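# Place the rolled towel from the table in the cubby

## Task

Take the rolled-up towel that lies on the table and put it in the cubby. At the end both towels must rest on the cubby's floor, each entirely inside it and still rolled, and the cubby must not have been moved.

## Robot and tools

Robot: two UR-style arms, left_arm and right_arm, each ending in a sixteen-motor four-digit hand (left_arm has a left hand, right_arm a right hand). Scene frame: origin at table-top height, midway between the arms; +x reaches out over the table, +z is up, left_arm sits toward +y. Measured bases: left_arm at (-0.013, +0.499, 0) m, right_arm at (-0.067, -0.325, 0) m, both turned only slightly about z. Fixed cameras and the table use the scene frame. Every hand pose, velocity, target and wrist-camera pose uses that arm's own base frame.

Hand point axes: +z runs along the straight fingers toward the tips, +y points out of the palm face, and +x crosses the palm away from the thumb on the right hand but toward the thumb on the left hand. A rigid mast next to the wrist on the palm side can strike objects.

The 48-number row (all values in [-1, 1], always all 48 even if one arm is idle): left dx, dy, dz, rx, ry, rz; left hand index_abd, index_mcp, index_pip, index_dip, middle_abd, middle_mcp, middle_pip, middle_dip, ring_abd, ring_mcp, ring_pip, ring_dip, thumb_cmc, thumb_axl, thumb_mcp, thumb_ipl; left current_limit, speed; then the same 24 for the right arm. The six pose numbers are an offset, not a pose: they are measured from that arm's Hand target as it stood when the action or move began, along that arm's base axes, with 1.0 equal to 0.6 m of travel or 180 degrees of turn; rx, ry, rz form a single rotation vector turning about the Hand target's position. All six at 0 re-requests the current Hand target. The sixteen hand numbers are absolute goal angles scaled between each hinge's two stops (straight is about -0.75 for _mcp, -0.58 _pip, -0.70 _dip, 0 _abd, -0.71 thumb_cmc, -0.68 thumb_axl, -0.23 thumb_mcp, -0.17 thumb_ipl; toward +1 bends or curls). A 0 is a real goal, so to keep a hand as it is, copy back its hand_goal, hand_current_limit and hand_speed. current_limit maps -1..+1 to 0..550 mA; speed maps to (speed+1)/2 of 8.5 rad/s. Initial values are +0.4 and -0.6; the last written values persist.

Tools:
- execute_actions(actions, cameras): actions is a list of actions; each action has up to 15 rows at 1/30 s per row, a short action holds its final row. Every row's offsets count from the action's starting Hand target, not from the prior row, but a fresh action starts again from the new target, so the same offset moves further. An empty list returns state and all cameras.
- move(target, speed, blend, stop_force, zero, blocking, cameras): straight-line paths for both arms. target is one 48-number row or up to 15 rows; every row is an offset from the same starting Hand targets. speed is top path speed in m/s, 0.002 to 3.6 (default 0.25), one value or one per target. blend in metres rounds corners in a list (0 means stop at each). stop_force, 3 to 120 N, ends an arm's path when its wrist sensor feels that much push; omit it when backing off something already pressed, and do not trust it while the hand turns or for light objects. zero (default true) re-zeroes the sensor before the move. blocking=false returns after about 0.5 s and cannot be combined with stop_force. Paths do not avoid obstacles or the other arm. Result adds a move: line such as done, off_target, moving, held or fault, plus limits (paced = pose clipped, held = steps withheld).
- wait(seconds 0 to 10, cameras): robot holds its last command.
- stop(cameras): brakes a running move.
- zoom_image(camera, region [x0, y0, x1, y1] pixels, at most 504 by 504): closer view from the newest image of cam_high, cam_low, cam_roll_left, cam_roll_right, cam_left_wrist or cam_right_wrist (all 672x504).
- zero_wrist_force(arm): tares that arm's force/torque sensor.
- read_manual(section): licence text only.
- finished_scene(scene): ends the current scene, given its number; irreversible.

Results: end_effector_position in metres and quat_wxyz in the arm's base frame, velocities (omitted when joint velocities read within noise), Hand target (the last commanded pose after clipping; the next offsets start there; the hand often rests a bit short of it, and sending zeros or the missing offset asks again), joint positions and torques, Wrist force and Wrist torque along the hand point axes plus a peak line, and per motor hand_goal, hand_measured, hand_current_ma, and hand_state (moving, goal, blocked, overload).

Control notes: commanded orientation is clipped to within 32 degrees of the measured one each step. Motion lags commands by roughly 0.09 to 0.22 s and fast moves overshoot. Avoid paths near an arm's own base. A clearance check may hold commands bringing the arms close.

Hazards: a net force of about 150 N or joint contact torque over its limit (135 N m for the big joints, 25.2 N m for the wrists) stops that arm for 10 s. Arms are stiff, so aiming even slightly past a firm contact can trigger this; approach slowly. Do not let the hands or arms press on each other, and do not hit fixed or heavy items. Anything that falls off the table, or is left off it, fails the task; do not drop or release moving objects. A finger motor drawing 495 mA or more for 5 s shuts down for 10 s, so lower current_limit or ease the goal once gripping. Motors that reach 85 °C trigger a long brake stop; a MOTOR HOT line warns at 70 °C. The end state must hold without the robot touching it.

Each tool is called after "Request:" by a JSON object that holds its "name" and its "arguments", one argument or row to a line.

## Session

Request:
{"name": "execute_actions", "arguments": {
  "actions": []
}}

Request:
{"name": "zoom_image", "arguments": {
  "camera": "cam_high",
  "region": [200, 80, 500, 380]
}}

Request:
{"name": "zoom_image", "arguments": {
  "camera": "cam_roll_left",
  "region": [150, 130, 500, 480]
}}

Request:
{"name": "zoom_image", "arguments": {
  "camera": "cam_roll_right",
  "region": [190, 100, 560, 470]
}}

Scene clock: 0.00 s.
left_arm: end_effector_position=(+0.6321, -0.5285, +0.3330) hand_goal=(+0.000, -0.754, -0.576, -0.696, +0.000, -0.754, -0.576, -0.696, +0.000, -0.754, -0.576, -0.696, -0.714, -0.678, -0.226, -0.168) hand_measured=(+0.000, -0.754, -0.576, -0.696, +0.000, -0.754, -0.576, -0.696, +0.000, -0.754, -0.576, -0.696, -0.714, -0.678, -0.226, -0.168) hand_current_ma=(+0, +0, +0, +0, +0, +0, +0, +0, +0, +0, +0, +0, +0, +0, +0, +0) hand_state=(goal, goal, goal, goal, goal, goal, goal, goal, goal, goal, goal, goal, goal, goal, goal, goal) hand_current_limit=0.40 hand_speed=-0.60 end_effector_quat_wxyz=(-0.053, +0.903, +0.213, +0.369) | right_arm: end_effector_position=(+0.7123, -0.1423, +0.2573) hand_goal=(+0.000, -0.754, -0.576, -0.696, +0.000, -0.754, -0.576, -0.696, +0.000, -0.754, -0.576, -0.696, -0.714, -0.678, -0.226, -0.168) hand_measured=(+0.000, -0.754, -0.576, -0.696, +0.000, -0.754, -0.576, -0.696, +0.000, -0.754, -0.576, -0.696, -0.714, -0.678, -0.226, -0.168) hand_current_ma=(+0, +0, +0, +0, +0, +0, +0, +0, +0, +0, +0, +0, +0, +0, +0, +0) hand_state=(goal, goal, goal, goal, goal, goal, goal, goal, goal, goal, goal, goal, goal, goal, goal, goal) hand_current_limit=0.40 hand_speed=-0.60 end_effector_quat_wxyz=(-0.062, -0.469, +0.880, -0.045)
Joint positions: left_arm=[2.467 -2.046 -1.367 -0.855 2.214 0.584] | right_arm=[-0.387 -0.775 0.697 -1.483 -1.724 3.346]
Joint velocities: within noise
Joint torques (N m): no reading
Motor temperatures (°C): left_arm=[32 25 26 43 32 34] | right_arm=[24 39 26 41 34 36]
Wrist force (N): no reading
Wrist torque (N m): no reading
Wrist force, peak (N): no reading
Hand target: left_arm +0.6321, -0.5285, +0.3330; -0.053, +0.903, +0.213, +0.369 | right_arm +0.7123, -0.1423, +0.2573; -0.062, -0.469, +0.880, -0.045
camera_calibration:
cam_left_wrist: T_world_to_cam=[[-0.802703, 0.278332, -0.527446, 0.790802], [-0.417118, 0.370083, 0.830091, 0.125961], [0.42624, 0.886324, -0.18097, 0.380603], [0, 0, 0, 1]] pos_world=[0.525091, -0.604059, 0.381424]
cam_right_wrist: T_world_to_cam=[[-0.0764118, 0.993191, -0.0879348, 0.251842], [0.688575, 0.116349, 0.715771, -0.718688], [0.721128, -0.00585635, -0.692777, -0.217613], [0, 0, 0, 1]] pos_world=[0.671041, -0.167783, 0.385804]

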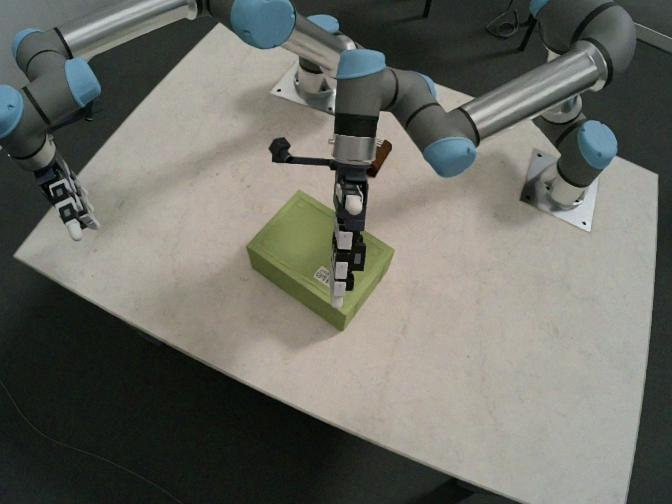

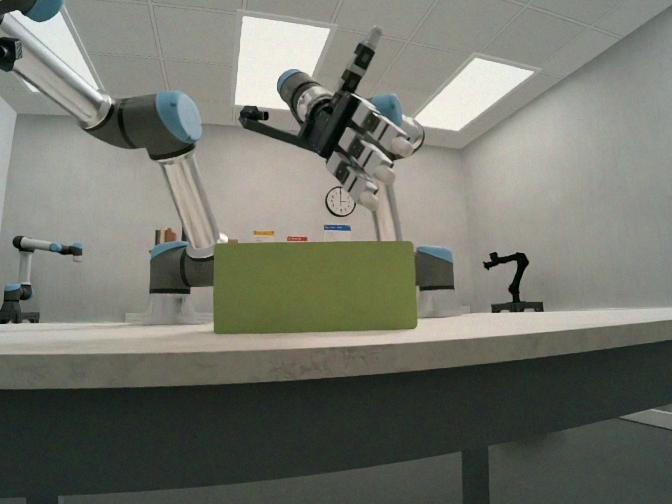

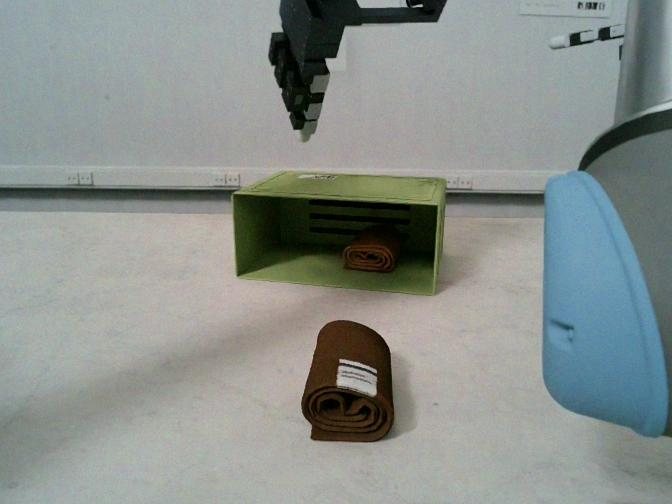

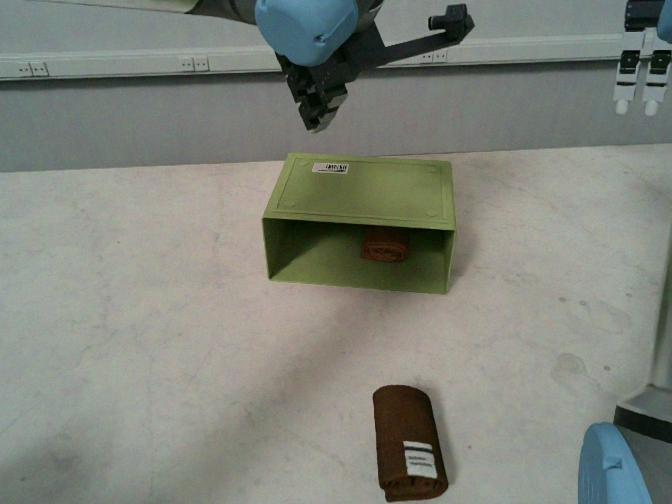

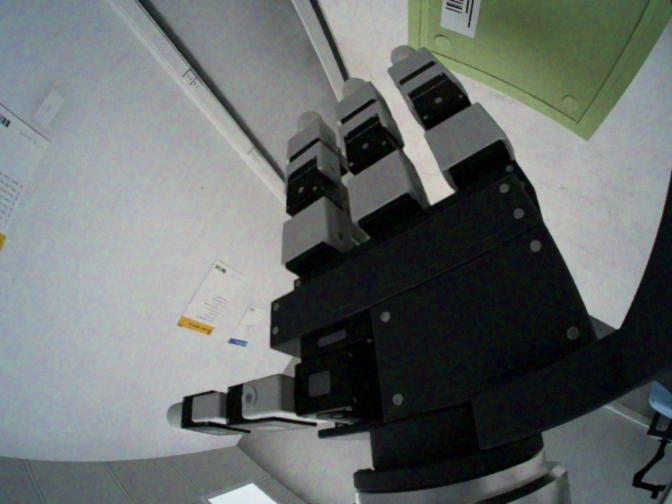

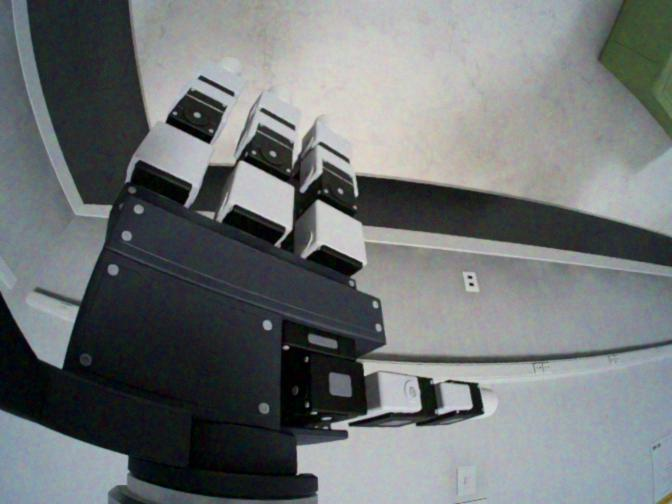

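Scaled by 1.680 from the camera's 672x504 image, which has a finer 960x720 frame.

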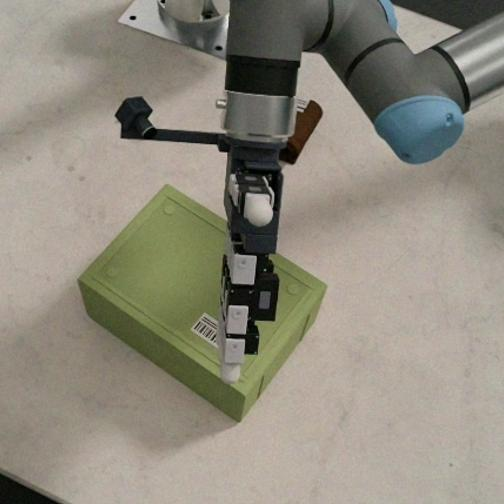

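Scaled by 1.440 from the camera's 672x504 image, which has a finer 960x720 frame.

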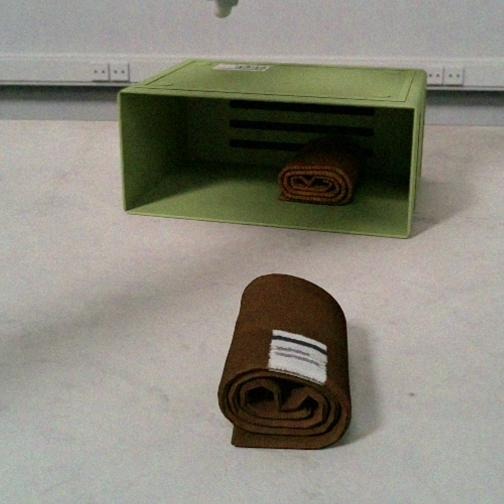

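Scaled by 1.362 from the camera's 672x504 image, which has a finer 960x720 frame.

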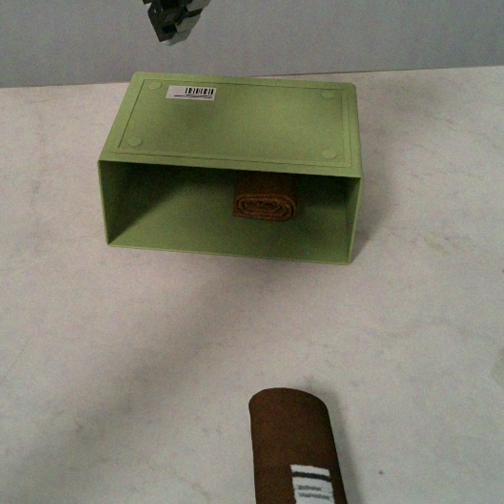

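Request:
{"name": "move", "arguments": {
  "target": [
    [-0.387,0.90,0.06,0,0,0, 0,-0.754,-0.576,-0.696, 0,-0.754,-0.576,-0.696, 0,-0.754,-0.576,-0.696, -0.714,-0.678,-0.226,-0.168, 0.4,-0.6, -0.38,0.1,0.05,-0.14,-0.1,-0.13, 0,-0.9,0.21,0.09, 0,-0.9,0.21,0.09, 0,-0.95,0.21,0.09, 0.65,-0.678,-0.11,-0.168, 0.4,-0.3]
  ],
  "speed": 0.35
}}

Scene clock: 110.30 s.
left_arm: end_effector_position=(+0.3999, +0.0114, +0.3690) hand_goal=(+0.000, -0.754, -0.576, -0.696, +0.000, -0.754, -0.576, -0.696, +0.000, -0.754, -0.576, -0.696, -0.714, -0.678, -0.226, -0.168) hand_measured=(+0.000, -0.754, -0.576, -0.696, +0.000, -0.754, -0.576, -0.696, +0.000, -0.754, -0.576, -0.696, -0.714, -0.678, -0.224, -0.168) hand_current_ma=(+0, +0, +0, +0, +0, +0, +0, +0, +0, +0, +0, +0, +0, +0, +0, +0) hand_state=(goal, goal, goal, goal, goal, goal, goal, goal, goal, goal, goal, goal, goal, goal, goal, goal) hand_current_limit=0.40 hand_speed=-0.60 end_effector_quat_wxyz=(-0.053, +0.903, +0.213, +0.369) | right_arm: end_effector_position=(+0.4843, -0.0823, +0.2873) hand_goal=(+0.000, -0.900, +0.210, +0.090, +0.000, -0.900, +0.210, +0.090, +0.000, -0.950, +0.210, +0.090, +0.650, -0.678, -0.110, -0.168) hand_measured=(+0.000, -0.894, +0.206, +0.086, +0.000, -0.896, +0.206, +0.086, +0.000, -0.944, +0.206, +0.086, +0.644, -0.678, -0.108, -0.168) hand_current_ma=(+0, +7, -4, -4, +0, +7, -4, -4, +0, +9, -3, -4, -7, +1, +2, +0) hand_state=(goal, goal, goal, goal, goal, goal, goal, goal, goal, goal, goal, goal, goal, goal, goal, goal) hand_current_limit=0.40 hand_speed=-0.30 end_effector_quat_wxyz=(-0.033, -0.246, +0.924, -0.292)
Joint positions: left_arm=[3.968 -0.737 -2.402 -0.862 1.265 1.82] | right_arm=[-0.329 -1.592 1.825 -2.106 -2.094 3.782]
Joint torques (N m): left_arm=[8.08 -0.52 36.23 0.7 -2.61 1.64] | right_arm=[12.11 -28.74 -14.95 -4.14 -2.41 2.39]
Wrist force (N): left_arm=[-0.1 0.4 0.3] | right_arm=[0.4 -1.1 -0.4]
Wrist torque (N m): left_arm=[0.03 0.01 -0.09] | right_arm=[0.19 -0.03 0.03]
Wrist force, peak (N): left_arm=[-0.1 1.9 0.2] | right_arm=[0.5 -1.3 0.1]
Hand target: left_arm +0.3999, +0.0115, +0.3690; -0.053, +0.903, +0.213, +0.369 | right_arm +0.4843, -0.0823, +0.2873; -0.033, -0.246, +0.924, -0.292
Off the commanded pose: left_arm 0.000 m, 0 deg | right_arm 0.000 m, 0 deg.
move: done

Request:
{"name": "move", "arguments": {
  "target": [0,0,0,0,0,0,0,-0.754,-0.576,-0.696,0,-0.754,-0.576,-0.696,0,-0.754,-0.576,-0.696,-0.714,-0.678,-0.226,-0.168,0.4,-0.6,-0.474,0.576,-0.145,-0.1362,-0.0973,-0.1319,0,-0.9,0.21,0.09,0,-0.9,0.21,0.09,0,-0.95,0.21,0.09,0.65,-0.678,-0.11,-0.168,0.1,-0.6],
  "speed": 0.3,
  "cameras": ["cam_roll_left","cam_right_wrist"]
}}

Scene clock: 145.10 s.
left_arm: end_effector_position=(+0.3999, +0.0115, +0.3690) hand_goal=(+0.000, -0.754, -0.576, -0.696, +0.000, -0.754, -0.576, -0.696, +0.000, -0.754, -0.576, -0.696, -0.714, -0.678, -0.226, -0.168) hand_measured=(+0.000, -0.754, -0.576, -0.696, +0.000, -0.754, -0.576, -0.696, +0.000, -0.754, -0.576, -0.696, -0.714, -0.678, -0.224, -0.168) hand_current_ma=(+0, +0, +0, +0, +0, +0, +0, +0, +0, +0, +0, +0, +0, +0, +0, +0) hand_state=(goal, goal, goal, goal, goal, goal, goal, goal, goal, goal, goal, goal, goal, goal, goal, goal) hand_current_limit=0.40 hand_speed=-0.60 end_effector_quat_wxyz=(-0.053, +0.903, +0.213, +0.369) | right_arm: end_effector_position=(+0.1999, +0.2633, +0.2003) hand_goal=(+0.000, -0.900, +0.210, +0.090, +0.000, -0.900, +0.210, +0.090, +0.000, -0.950, +0.210, +0.090, +0.650, -0.678, -0.110, -0.168) hand_measured=(+0.000, -0.894, +0.208, +0.086, +0.000, -0.894, +0.208, +0.086, +0.000, -0.944, +0.208, +0.086, +0.648, -0.678, -0.108, -0.168) hand_current_ma=(+0, +8, -2, -4, +0, +7, -2, -4, +0, +9, -2, -3, -2, +1, +2, +0) hand_state=(goal, goal, goal, goal, goal, goal, goal, goal, goal, goal, goal, goal, goal, goal, goal, goal) hand_current_limit=0.10 hand_speed=-0.60 end_effector_quat_wxyz=(-0.004, +0.006, +0.866, -0.500)
Joint positions: left_arm=[3.968 -0.737 -2.402 -0.863 1.264 1.82] | right_arm=[0.871 -1.563 1.871 -0.949 -2.151 5.895]
Joint torques (N m): left_arm=[10.34 -0.35 35.67 0.67 -2.74 1.71] | right_arm=[12.69 -10.98 -31.99 1.95 0.26 2.31]
Wrist force (N): left_arm=[0.1 0.5 0.3] | right_arm=[0.1 -1.7 0.4]
Wrist torque (N m): left_arm=[0.03 -0.01 -0.08] | right_arm=[0.23 -0.08 0.03]
Wrist force, peak (N): left_arm=[0.2 0.6 0.3] | right_arm=[0.0 -2.7 0.4]
Hand target: left_arm +0.3999, +0.0115, +0.3690; -0.053, +0.903, +0.213, +0.369 | right_arm +0.1999, +0.2633, +0.2003; -0.004, +0.006, +0.866, -0.500
Off the commanded pose: left_arm 0.000 m, 0 deg | right_arm 0.000 m, 0 deg.
move: done
camera_calibration:
cam_right_wrist: T_world_to_cam=[[0.790257, 0.335745, -0.51261, -0.110305], [0.37337, 0.399493, 0.837257, -0.408161], [0.485889, -0.853042, 0.190345, 0.207896], [0, 0, 0, 1]] pos_world=[0.13855, 0.377436, 0.24562]
Images, in order (width x height): cam_roll_left 672x504, cam_right_wrist 672x504.

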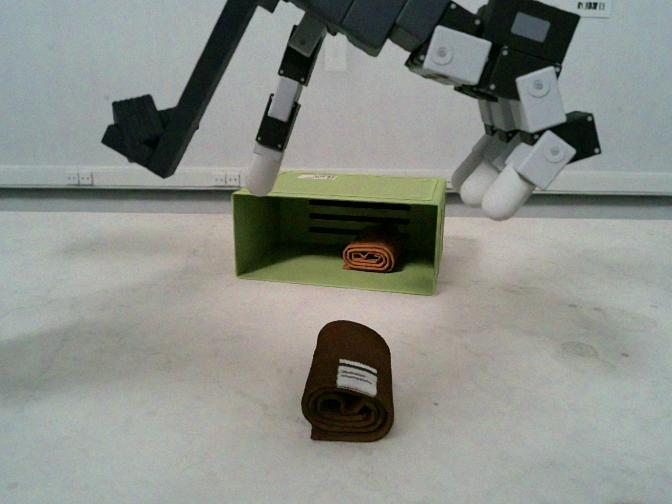

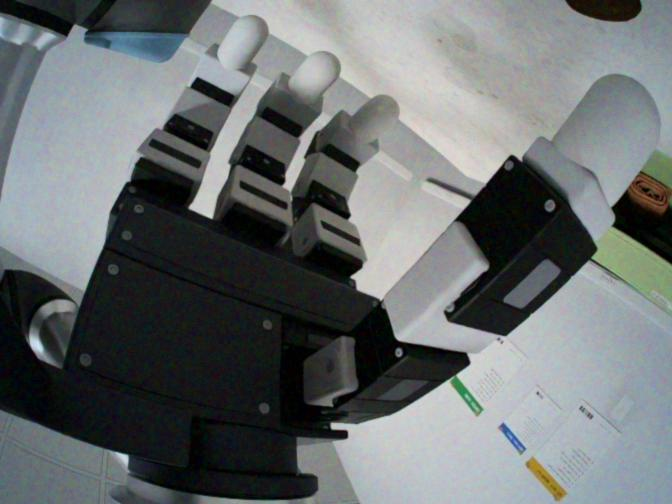

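Request:
{"name": "move", "arguments": {
  "target": [
    [0,0,0,0,0,0,0,-0.754,-0.576,-0.696,0,-0.754,-0.576,-0.696,0,-0.754,-0.576,-0.696,-0.714,-0.678,-0.226,-0.168,0.4,-0.6,0,0,-0.23,0,0,0,0,-0.9,0.21,0.09,0,-0.9,0.21,0.09,0,-0.95,0.21,0.09,0.65,-0.678,-0.11,-0.168,0.1,-0.6],
    [0,0,0,0,0,0,0,-0.754,-0.576,-0.696,0,-0.754,-0.576,-0.696,0,-0.754,-0.576,-0.696,-0.714,-0.678,-0.226,-0.168,0.4,-0.6,0,0,-0.287,0,0,0,0,-0.9,0.21,0.09,0,-0.9,0.21,0.09,0,-0.95,0.21,0.09,0.65,-0.678,-0.11,-0.168,0.1,-0.6]
  ],
  "speed": [0.15,0.04],
  "stop_force": 6,
  "cameras": ["cam_roll_left","cam_right_wrist","cam_low"]
}}

Scene clock: 178.83 s.
left_arm: end_effector_position=(+0.3999, +0.0115, +0.3690) hand_goal=(+0.000, -0.754, -0.576, -0.696, +0.000, -0.754, -0.576, -0.696, +0.000, -0.754, -0.576, -0.696, -0.714, -0.678, -0.226, -0.168) hand_measured=(+0.000, -0.754, -0.576, -0.696, +0.000, -0.754, -0.576, -0.696, +0.000, -0.754, -0.576, -0.696, -0.714, -0.678, -0.224, -0.168) hand_current_ma=(+0, +0, +0, +0, +0, +0, +0, +0, +0, +0, +0, +0, +0, +0, +0, +0) hand_state=(goal, goal, goal, goal, goal, goal, goal, goal, goal, goal, goal, goal, goal, goal, goal, goal) hand_current_limit=0.40 hand_speed=-0.60 end_effector_quat_wxyz=(-0.053, +0.903, +0.213, +0.369) | right_arm: end_effector_position=(+0.1999, +0.2633, +0.0281) hand_goal=(+0.000, -0.900, +0.210, +0.090, +0.000, -0.900, +0.210, +0.090, +0.000, -0.950, +0.210, +0.090, +0.650, -0.678, -0.110, -0.168) hand_measured=(+0.000, -0.894, +0.208, +0.086, +0.000, -0.894, +0.208, +0.086, +0.000, -0.944, +0.208, +0.086, +0.648, -0.678, -0.108, -0.168) hand_current_ma=(+0, +8, -2, -4, +0, +8, -2, -4, +0, +9, -2, -3, -2, +1, +2, +0) hand_state=(goal, goal, goal, goal, goal, goal, goal, goal, goal, goal, goal, goal, goal, goal, goal, goal) hand_current_limit=0.10 hand_speed=-0.60 end_effector_quat_wxyz=(-0.004, +0.006, +0.866, -0.500)
Joint positions: left_arm=[3.968 -0.737 -2.402 -0.863 1.264 1.82] | right_arm=[0.871 -1.33 2.121 -1.432 -2.151 5.895]
Joint torques (N m): left_arm=[10.39 0.6 29.04 0.7 -2.75 1.66] | right_arm=[-10.64 -14.73 -7.63 -1.79 -2.55 -2.17]
Wrist force (N): left_arm=[0.1 0.5 0.2] | right_arm=[0.0 -1.8 0.2]
Wrist torque (N m): left_arm=[0.04 -0.02 -0.07] | right_arm=[0.25 -0.08 0.11]
Wrist force, peak (N): left_arm=[0.1 0.6 0.2] | right_arm=[-0.1 -3.0 -0.2]
Hand target: left_arm +0.3999, +0.0115, +0.3690; -0.053, +0.903, +0.213, +0.369 | right_arm +0.1999, +0.2633, +0.0281; -0.004, +0.006, +0.866, -0.500
Off the commanded pose: left_arm 0.000 m, 0 deg | right_arm 0.000 m, 0 deg.
move: done
camera_calibration:
cam_right_wrist: T_world_to_cam=[[0.790321, 0.335634, -0.512584, -0.198544], [0.373347, 0.399533, 0.837249, -0.263997], [0.485803, -0.853067, 0.190451, 0.240688], [0, 0, 0, 1]] pos_world=[0.138549, 0.377437, 0.0734208]
Images, in order (width x height): cam_low 672x504, cam_roll_left 672x504, cam_right_wrist 672x504.

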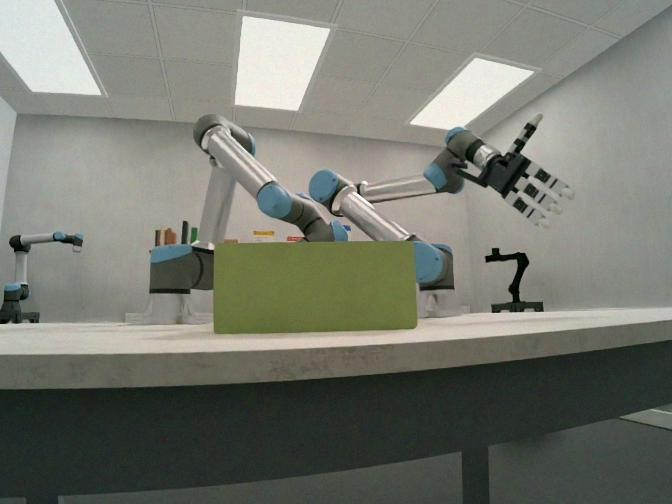

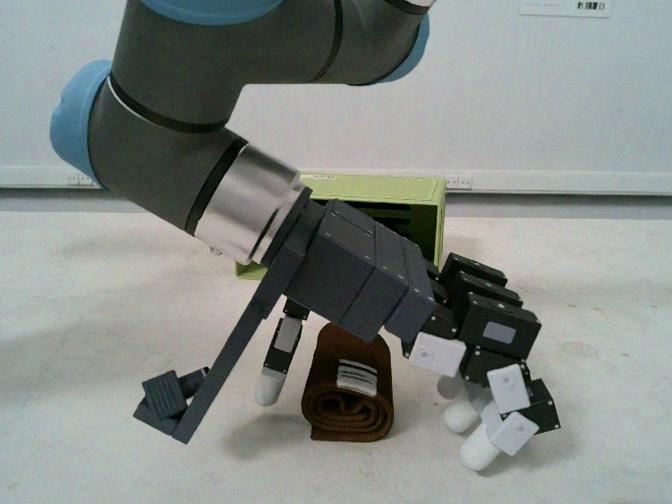

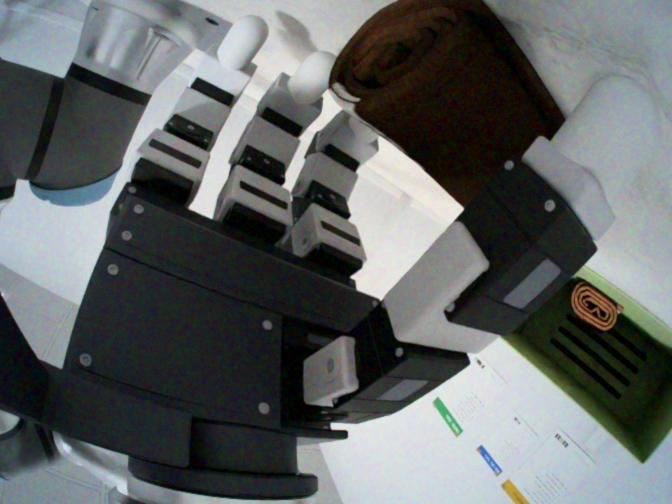

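Request:
{"name": "move", "arguments": {
  "target": [0,0,0,0,0,0,0,-0.754,-0.576,-0.696,0,-0.754,-0.576,-0.696,0,-0.754,-0.576,-0.696,-0.714,-0.678,-0.226,-0.168,0.4,-0.6,0,0,0,0,0,0,0,-0.3,0.21,0.09,0,-0.3,0.21,0.09,0,-0.95,0.21,0.09,0.65,-0.678,0.26,-0.168,-0.1,-0.78],
  "speed": 0.05,
  "cameras": ["cam_roll_left","cam_right_wrist"]
}}

Scene clock: 185.83 s.
left_arm: end_effector_position=(+0.3999, +0.0115, +0.3690) hand_goal=(+0.000, -0.754, -0.576, -0.696, +0.000, -0.754, -0.576, -0.696, +0.000, -0.754, -0.576, -0.696, -0.714, -0.678, -0.226, -0.168) hand_measured=(+0.000, -0.754, -0.576, -0.696, +0.000, -0.754, -0.576, -0.696, +0.000, -0.754, -0.576, -0.696, -0.714, -0.678, -0.224, -0.168) hand_current_ma=(+0, +0, +0, +0, +0, +0, +0, +0, +0, +0, +0, +0, +0, +0, +0, +0) hand_state=(goal, goal, goal, goal, goal, goal, goal, goal, goal, goal, goal, goal, goal, goal, goal, goal) hand_current_limit=0.40 hand_speed=-0.60 end_effector_quat_wxyz=(-0.053, +0.903, +0.213, +0.369) | right_arm: end_effector_position=(+0.1999, +0.2633, +0.0281) hand_goal=(+0.000, -0.300, +0.210, +0.090, +0.000, -0.300, +0.210, +0.090, +0.000, -0.950, +0.210, +0.090, +0.650, -0.678, +0.260, -0.168) hand_measured=(+0.000, -0.364, +0.196, +0.092, +0.000, -0.362, +0.196, +0.090, +0.000, -0.944, +0.208, +0.086, +0.650, -0.678, +0.182, -0.190) hand_current_ma=(+0, -202, -24, +2, +0, -190, -24, +0, +0, +9, -2, -3, -1, -1, -247, -64) hand_state=(goal, blocked, goal, goal, goal, blocked, goal, goal, goal, goal, goal, goal, goal, goal, blocked, blocked) hand_current_limit=-0.10 hand_speed=-0.78 end_effector_quat_wxyz=(-0.004, +0.006, +0.866, -0.500)
Joint positions: left_arm=[3.968 -0.737 -2.402 -0.863 1.264 1.82] | right_arm=[0.871 -1.33 2.121 -1.432 -2.151 5.895]
Joint torques (N m): left_arm=[9.12 0.58 24.76 0.77 -2.54 1.63] | right_arm=[-9.52 -13.28 -7.82 -1.48 -1.54 -1.93]
Wrist force (N): left_arm=[0.2 0.4 0.2] | right_arm=[0.0 -6.4 -1.1]
Wrist torque (N m): left_arm=[0.03 -0.02 -0.07] | right_arm=[0.04 -0.07 0.07]
Wrist force, peak (N): left_arm=[-0.1 0.5 0.3] | right_arm=[-0.2 -7.5 -1.5]
Hand target: left_arm +0.3999, +0.0115, +0.3690; -0.053, +0.903, +0.213, +0.369 | right_arm +0.1999, +0.2633, +0.0281; -0.004, +0.006, +0.866, -0.500
Off the commanded pose: left_arm 0.000 m, 0 deg | right_arm 0.000 m, 0 deg.
move: done
camera_calibration:
cam_right_wrist: T_world_to_cam=[[0.790308, 0.33562, -0.512613, -0.198536], [0.373374, 0.399544, 0.837231, -0.264004], [0.485803, -0.853067, 0.190451, 0.240688], [0, 0, 0, 1]] pos_world=[0.138549, 0.377437, 0.0734209]
Images, in order (width x height): cam_roll_left 672x504, cam_right_wrist 672x504.

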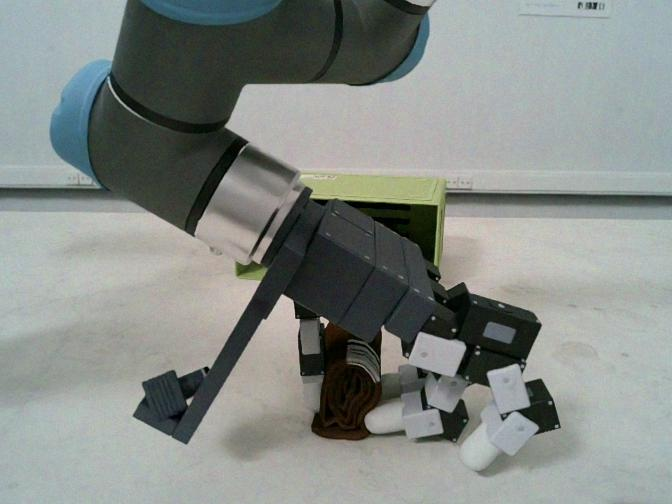

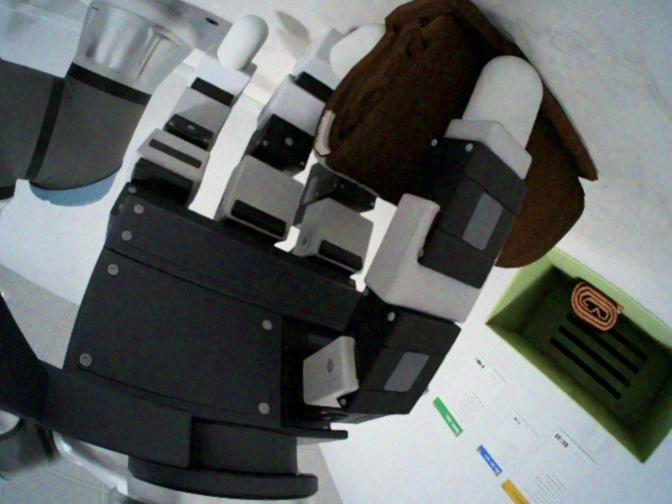

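Request:
{"name": "move", "arguments": {
  "target": [0,0,0,0,0,0,0,-0.754,-0.576,-0.696,0,-0.754,-0.576,-0.696,0,-0.754,-0.576,-0.696,-0.714,-0.678,-0.226,-0.168,0.4,-0.6,0,0,0.015,0,0,0,0,-0.3,0.21,0.09,0,-0.3,0.21,0.09,0,-0.95,0.21,0.09,0.65,-0.678,0.26,-0.168,-0.1,-0.78],
  "speed": 0.05,
  "cameras": ["cam_roll_left","cam_right_wrist"]
}}

Request:
{"name": "zoom_image", "arguments": {
  "camera": "cam_roll_left",
  "region": [230, 280, 480, 480]
}}

Scene clock: 198.20 s.
left_arm: end_effector_position=(+0.3999, +0.0115, +0.3690) hand_goal=(+0.000, -0.754, -0.576, -0.696, +0.000, -0.754, -0.576, -0.696, +0.000, -0.754, -0.576, -0.696, -0.714, -0.678, -0.226, -0.168) hand_measured=(+0.000, -0.754, -0.576, -0.696, +0.000, -0.754, -0.576, -0.696, +0.000, -0.754, -0.576, -0.696, -0.714, -0.678, -0.224, -0.168) hand_current_ma=(+0, +0, +0, +0, +0, +0, +0, +0, +0, +0, +0, +0, +0, +0, +0, +0) hand_state=(goal, goal, goal, goal, goal, goal, goal, goal, goal, goal, goal, goal, goal, goal, goal, goal) hand_current_limit=0.40 hand_speed=-0.60 end_effector_quat_wxyz=(-0.053, +0.903, +0.213, +0.369) | right_arm: end_effector_position=(+0.1999, +0.2633, +0.0370) hand_goal=(+0.000, -0.300, +0.210, +0.090, +0.000, -0.300, +0.210, +0.090, +0.000, -0.950, +0.210, +0.090, +0.650, -0.678, +0.260, -0.168) hand_measured=(+0.000, -0.356, +0.192, +0.086, +0.000, -0.344, +0.194, +0.086, +0.000, -0.944, +0.208, +0.086, +0.648, -0.680, +0.182, -0.190) hand_current_ma=(+0, -170, -34, -6, +0, -121, -27, -5, +0, +9, -2, -3, -3, -1, -248, -64) hand_state=(goal, blocked, goal, goal, goal, blocked, goal, goal, goal, goal, goal, goal, goal, goal, blocked, blocked) hand_current_limit=-0.10 hand_speed=-0.78 end_effector_quat_wxyz=(-0.004, +0.006, +0.866, -0.500)
Joint positions: left_arm=[3.968 -0.737 -2.402 -0.863 1.264 1.82] | right_arm=[0.871 -1.347 2.112 -1.406 -2.151 5.895]
Joint torques (N m): left_arm=[9.36 0.59 21.89 0.71 -2.4 1.51] | right_arm=[-8.81 -31.47 -26.66 1.94 0.37 -1.76]
Wrist force (N): left_arm=[0.1 0.2 0.1] | right_arm=[-0.1 -1.6 0.0]
Wrist torque (N m): left_arm=[0.02 -0.01 -0.07] | right_arm=[0.31 -0.06 0.09]
Wrist force, peak (N): left_arm=[0.2 0.5 0.4] | right_arm=[0.0 -6.7 -0.9]
Hand target: left_arm +0.3999, +0.0115, +0.3690; -0.053, +0.903, +0.213, +0.369 | right_arm +0.1999, +0.2633, +0.0371; -0.004, +0.006, +0.866, -0.500
Off the commanded pose: left_arm 0.000 m, 0 deg | right_arm 0.000 m, 0 deg.
move: done
camera_calibration:
cam_right_wrist: T_world_to_cam=[[0.790321, 0.335634, -0.512584, -0.193982], [0.373347, 0.399533, 0.837249, -0.271448], [0.485803, -0.853067, 0.190451, 0.238993], [0, 0, 0, 1]] pos_world=[0.138549, 0.377437, 0.0823208]
Images, in order (width x height): cam_roll_left 672x504, cam_right_wrist 672x504.

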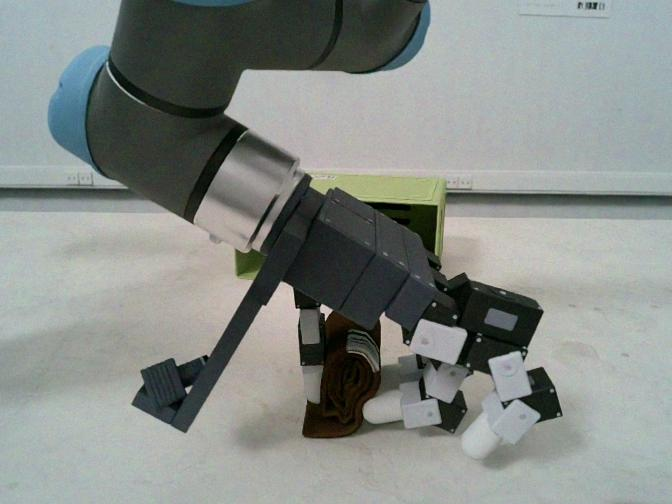

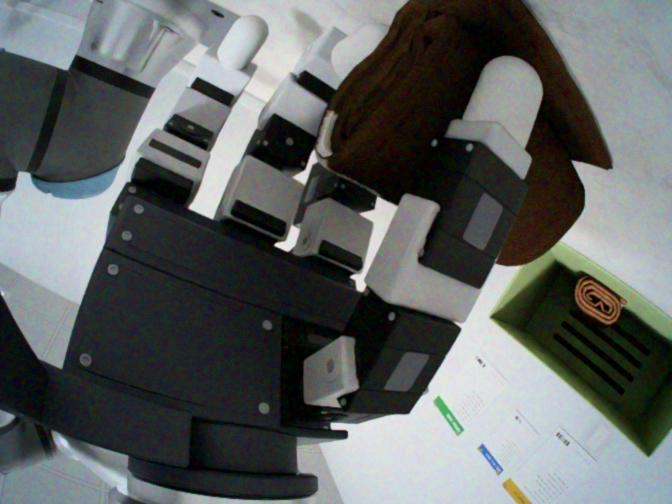

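Scaled by 2.016 from the camera's 672x504 image, which has a finer 960x720 frame.

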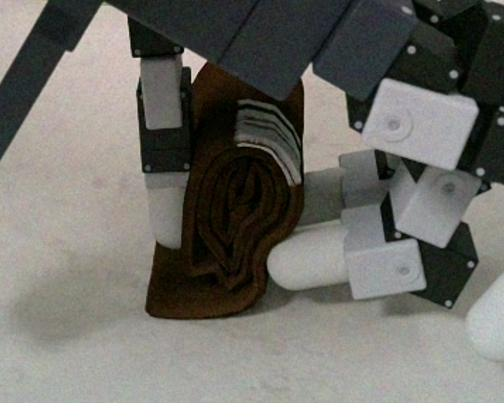

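Request:
{"name": "move", "arguments": {
  "target": [0,0,0,0,0,0,0,-0.754,-0.576,-0.696,0,-0.754,-0.576,-0.696,0,-0.754,-0.576,-0.696,-0.714,-0.678,-0.226,-0.168,0.4,-0.6,0.3182,0.1905,0.002,0,0,-0.0556,0,-0.3,0.21,0.09,0,-0.3,0.21,0.09,0,-0.95,0.21,0.09,0.65,-0.678,0.26,-0.168,-0.1,-0.78],
  "speed": 0.12,
  "cameras": ["cam_roll_left","cam_right_wrist","cam_high","cam_roll_right"]
}}

Request:
{"name": "zoom_image", "arguments": {
  "camera": "cam_roll_left",
  "region": [170, 150, 470, 400]
}}

Scene clock: 237.97 s.
left_arm: end_effector_position=(+0.3999, +0.0115, +0.3690) hand_goal=(+0.000, -0.754, -0.576, -0.696, +0.000, -0.754, -0.576, -0.696, +0.000, -0.754, -0.576, -0.696, -0.714, -0.678, -0.226, -0.168) hand_measured=(+0.000, -0.754, -0.576, -0.696, +0.000, -0.754, -0.576, -0.696, +0.000, -0.754, -0.576, -0.696, -0.714, -0.678, -0.224, -0.168) hand_current_ma=(+0, +0, +0, +0, +0, +0, +0, +0, +0, +0, +0, +0, +0, +0, +0, +0) hand_state=(goal, goal, goal, goal, goal, goal, goal, goal, goal, goal, goal, goal, goal, goal, goal, goal) hand_current_limit=0.40 hand_speed=-0.60 end_effector_quat_wxyz=(-0.053, +0.903, +0.213, +0.369) | right_arm: end_effector_position=(+0.3907, +0.3776, +0.0383) hand_goal=(+0.000, -0.300, +0.210, +0.090, +0.000, -0.300, +0.210, +0.090, +0.000, -0.950, +0.210, +0.090, +0.650, -0.678, +0.260, -0.168) hand_measured=(+0.000, -0.356, +0.192, +0.086, +0.000, -0.344, +0.194, +0.086, +0.000, -0.944, +0.208, +0.086, +0.648, -0.680, +0.182, -0.190) hand_current_ma=(+0, -168, -35, -6, +0, -120, -28, -5, +0, +9, -2, -3, -3, -1, -248, -64) hand_state=(goal, blocked, goal, goal, goal, blocked, goal, goal, goal, goal, goal, goal, goal, goal, blocked, blocked) hand_current_limit=-0.10 hand_speed=-0.78 end_effector_quat_wxyz=(-0.047, +0.082, +0.862, -0.498)
Joint positions: left_arm=[3.968 -0.737 -2.402 -0.863 1.264 1.82] | right_arm=[0.73 -0.928 1.449 -1.149 -2.123 5.919]
Joint torques (N m): left_arm=[8.02 0.03 16.83 0.84 -2.45 1.26] | right_arm=[-12.05 -32.48 -30.7 1.98 0.79 2.43]
Wrist force (N): left_arm=[0.1 0.4 0.2] | right_arm=[-0.1 -1.6 0.0]
Wrist torque (N m): left_arm=[0.03 -0.02 -0.07] | right_arm=[0.30 -0.05 0.02]
Wrist force, peak (N): left_arm=[0.2 0.6 0.1] | right_arm=[0.4 -2.1 0.3]
Hand target: left_arm +0.3999, +0.0115, +0.3690; -0.053, +0.903, +0.213, +0.369 | right_arm +0.3908, +0.3776, +0.0383; -0.047, +0.082, +0.862, -0.498
Off the commanded pose: left_arm 0.000 m, 0 deg | right_arm 0.000 m, 0 deg.
move: done
camera_calibration:
cam_right_wrist: T_world_to_cam=[[0.836625, 0.19321, -0.51257, -0.346796], [0.437076, 0.328576, 0.837259, -0.38755], [0.330185, -0.924504, 0.190447, 0.331333], [0, 0, 0, 1]] pos_world=[0.350126, 0.500663, 0.0836207]
Images, in order (width x height): cam_high 672x504, cam_roll_left 672x504, cam_roll_right 672x504, cam_right_wrist 672x504.

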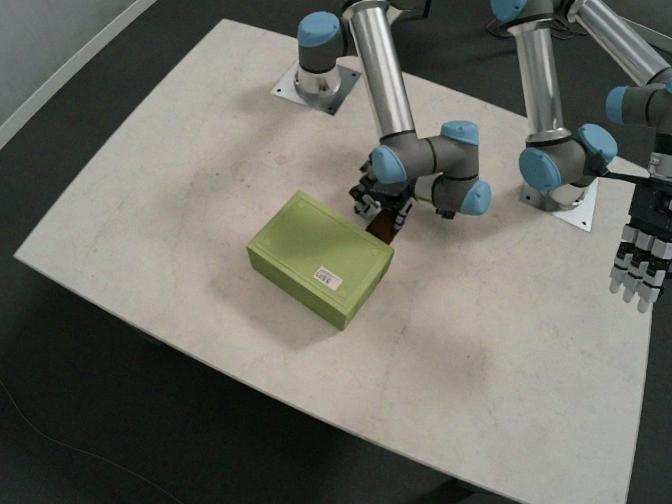

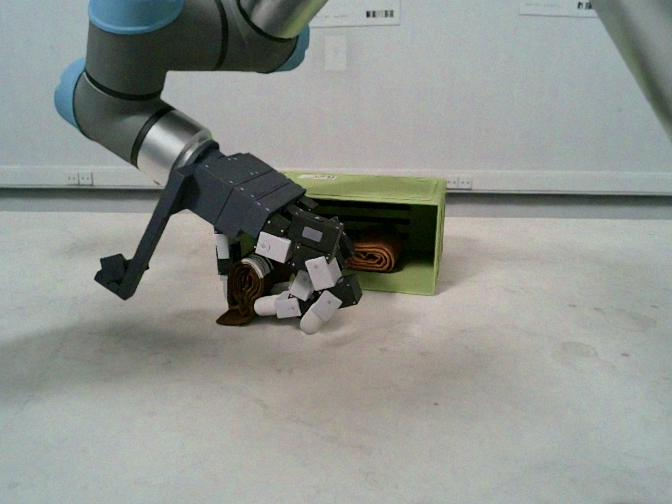

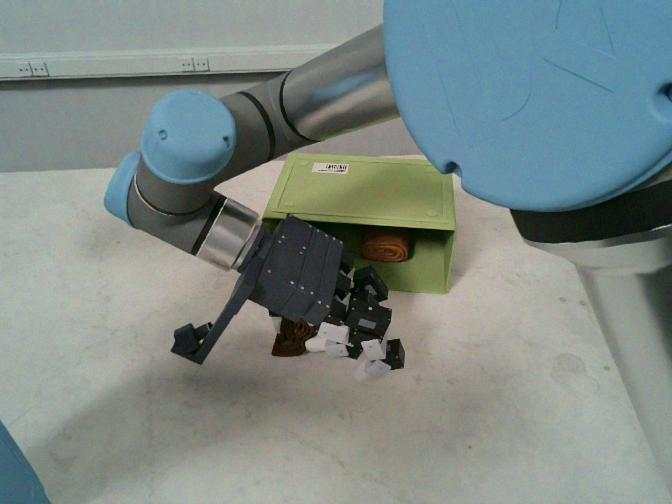

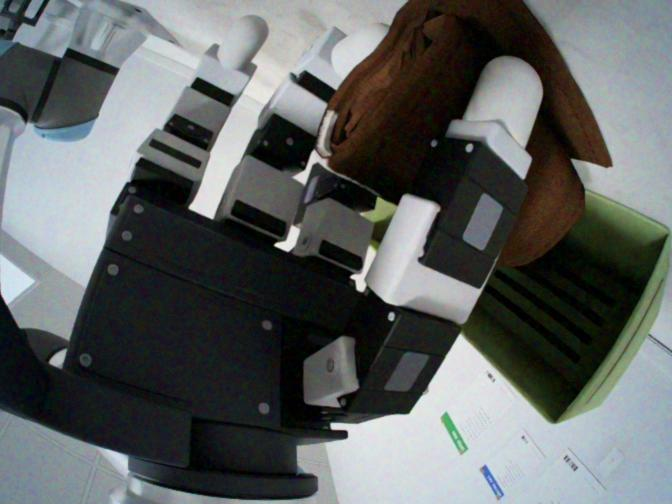

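Scaled by 1.680 from the camera's 672x504 image, which has a finer 960x720 frame.

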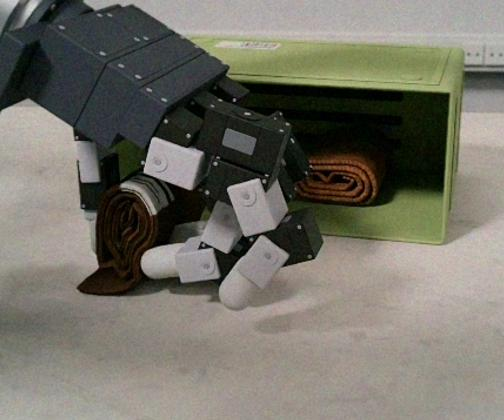

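Request:
{"name": "move", "arguments": {
  "target": [
    [0,0,0,0,0,0,0,-0.754,-0.576,-0.696,0,-0.754,-0.576,-0.696,0,-0.754,-0.576,-0.696,-0.714,-0.678,-0.226,-0.168,0.4,-0.6,0.0,-0.03,0.01,-0.00836,-0.04365,0,0,-0.3,0.21,0.09,0,-0.3,0.21,0.09,0,-0.95,0.21,0.09,0.65,-0.678,0.26,-0.168,-0.1,-0.78],
    [0,0,0,0,0,0,0,-0.754,-0.576,-0.696,0,-0.754,-0.576,-0.696,0,-0.754,-0.576,-0.696,-0.714,-0.678,-0.226,-0.168,0.4,-0.6,0.0888,-0.068,0.012,-0.00836,-0.04365,0,0,-0.3,0.21,0.09,0,-0.3,0.21,0.09,0,-0.95,0.21,0.09,0.65,-0.678,0.26,-0.168,-0.1,-0.78]
  ],
  "speed": 0.08,
  "blend": [0.01,0],
  "stop_force": 12,
  "cameras": ["cam_roll_left","cam_right_wrist","cam_high","cam_roll_right"]
}}

Request:
{"name": "zoom_image", "arguments": {
  "camera": "cam_roll_left",
  "region": [170, 150, 470, 400]
}}

Request:
{"name": "zoom_image", "arguments": {
  "camera": "cam_high",
  "region": [230, 120, 510, 340]
}}

Scene clock: 270.27 s.
left_arm: end_effector_position=(+0.3999, +0.0115, +0.3690) hand_goal=(+0.000, -0.754, -0.576, -0.696, +0.000, -0.754, -0.576, -0.696, +0.000, -0.754, -0.576, -0.696, -0.714, -0.678, -0.226, -0.168) hand_measured=(+0.000, -0.754, -0.576, -0.696, +0.000, -0.754, -0.576, -0.696, +0.000, -0.754, -0.576, -0.696, -0.714, -0.678, -0.224, -0.168) hand_current_ma=(+0, +0, +0, +0, +0, +0, +0, +0, +0, +0, +0, +0, +0, +0, +0, +0) hand_state=(goal, goal, goal, goal, goal, goal, goal, goal, goal, goal, goal, goal, goal, goal, goal, goal) hand_current_limit=0.40 hand_speed=-0.60 end_effector_quat_wxyz=(-0.053, +0.903, +0.213, +0.369) | right_arm: end_effector_position=(+0.4441, +0.3368, +0.0455) hand_goal=(+0.000, -0.300, +0.210, +0.090, +0.000, -0.300, +0.210, +0.090, +0.000, -0.950, +0.210, +0.090, +0.650, -0.678, +0.260, -0.168) hand_measured=(+0.000, -0.356, +0.192, +0.086, +0.000, -0.344, +0.194, +0.086, +0.000, -0.944, +0.208, +0.086, +0.648, -0.680, +0.182, -0.190) hand_current_ma=(+0, -168, -35, -6, +0, -120, -28, -5, +0, +9, -2, -3, -3, -1, -248, -64) hand_state=(goal, blocked, goal, goal, goal, blocked, goal, goal, goal, goal, goal, goal, goal, goal, blocked, blocked) hand_current_limit=-0.10 hand_speed=-0.78 end_effector_quat_wxyz=(+0.013, +0.116, +0.857, -0.502)
Joint positions: left_arm=[3.968 -0.737 -2.402 -0.863 1.264 1.82] | right_arm=[0.66 -0.958 1.505 -1.234 -2.244 5.971]
Joint torques (N m): left_arm=[8.54 -0.12 17.81 0.87 -2.83 1.22] | right_arm=[-12.86 -32.2 -30.73 -1.87 -2.51 -1.97]
Wrist force (N): left_arm=[0.0 0.3 0.0] | right_arm=[-0.5 -1.8 -0.1]
Wrist torque (N m): left_arm=[0.03 0.00 -0.08] | right_arm=[0.28 -0.05 0.07]
Wrist force, peak (N): left_arm=[0.1 0.7 0.4] | right_arm=[-0.1 -2.1 0.0]
Hand target: left_arm +0.3999, +0.0115, +0.3690; -0.053, +0.903, +0.213, +0.369 | right_arm +0.4441, +0.3368, +0.0455; +0.013, +0.116, +0.857, -0.502
Off the commanded pose: left_arm 0.000 m, 0 deg | right_arm 0.000 m, 0 deg.
move: done
camera_calibration:
cam_right_wrist: T_world_to_cam=[[0.899173, 0.181194, -0.398317, -0.408833], [0.319178, 0.351125, 0.880248, -0.360654], [0.299355, -0.91863, 0.257889, 0.283228], [0, 0, 0, 1]] pos_world=[0.397939, 0.460894, 0.0815788]
Images, in order (width x height): cam_high 672x504, cam_roll_left 672x504, cam_roll_right 672x504, cam_right_wrist 672x504.

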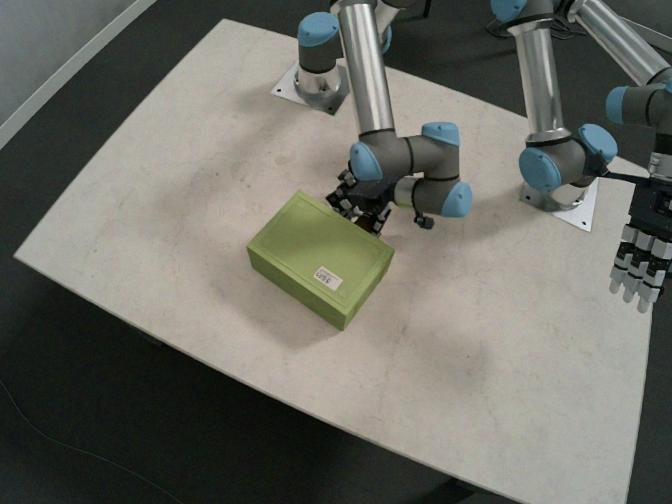

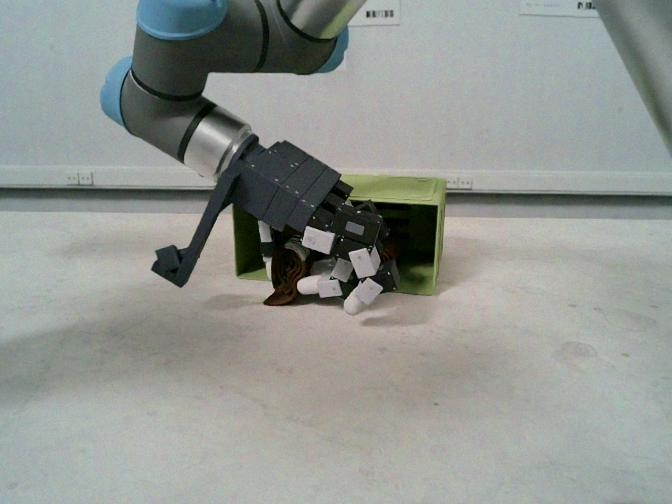

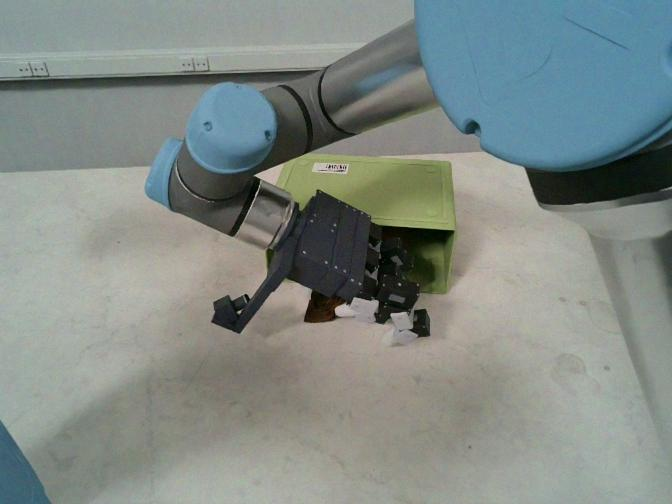

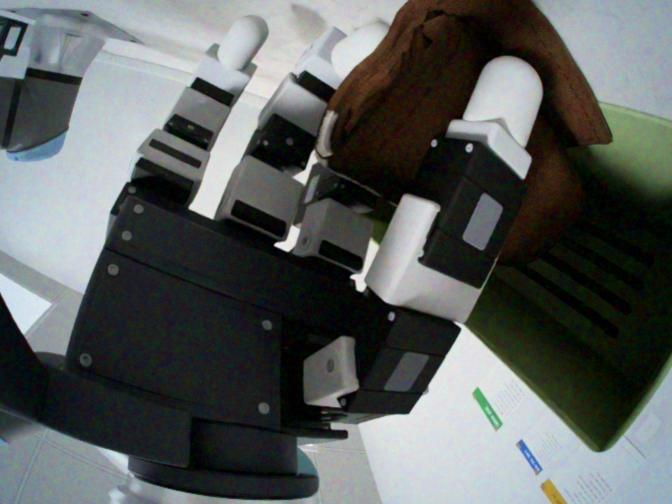

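Scaled by 1.680 from the camera's 672x504 image, which has a finer 960x720 frame.

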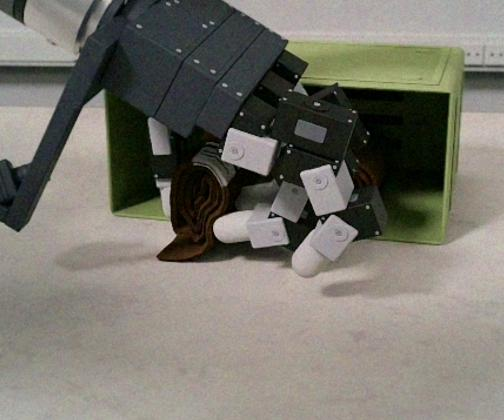

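Scaled by 1.800 from the camera's 672x504 image, which has a finer 960x720 frame.

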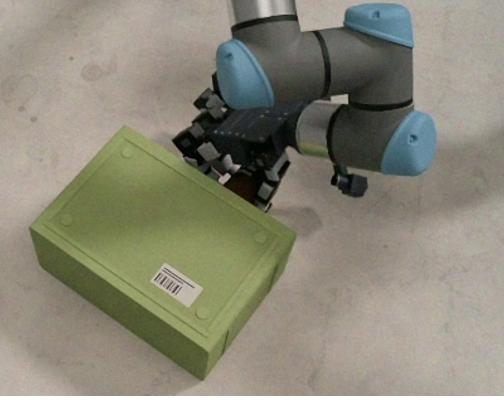

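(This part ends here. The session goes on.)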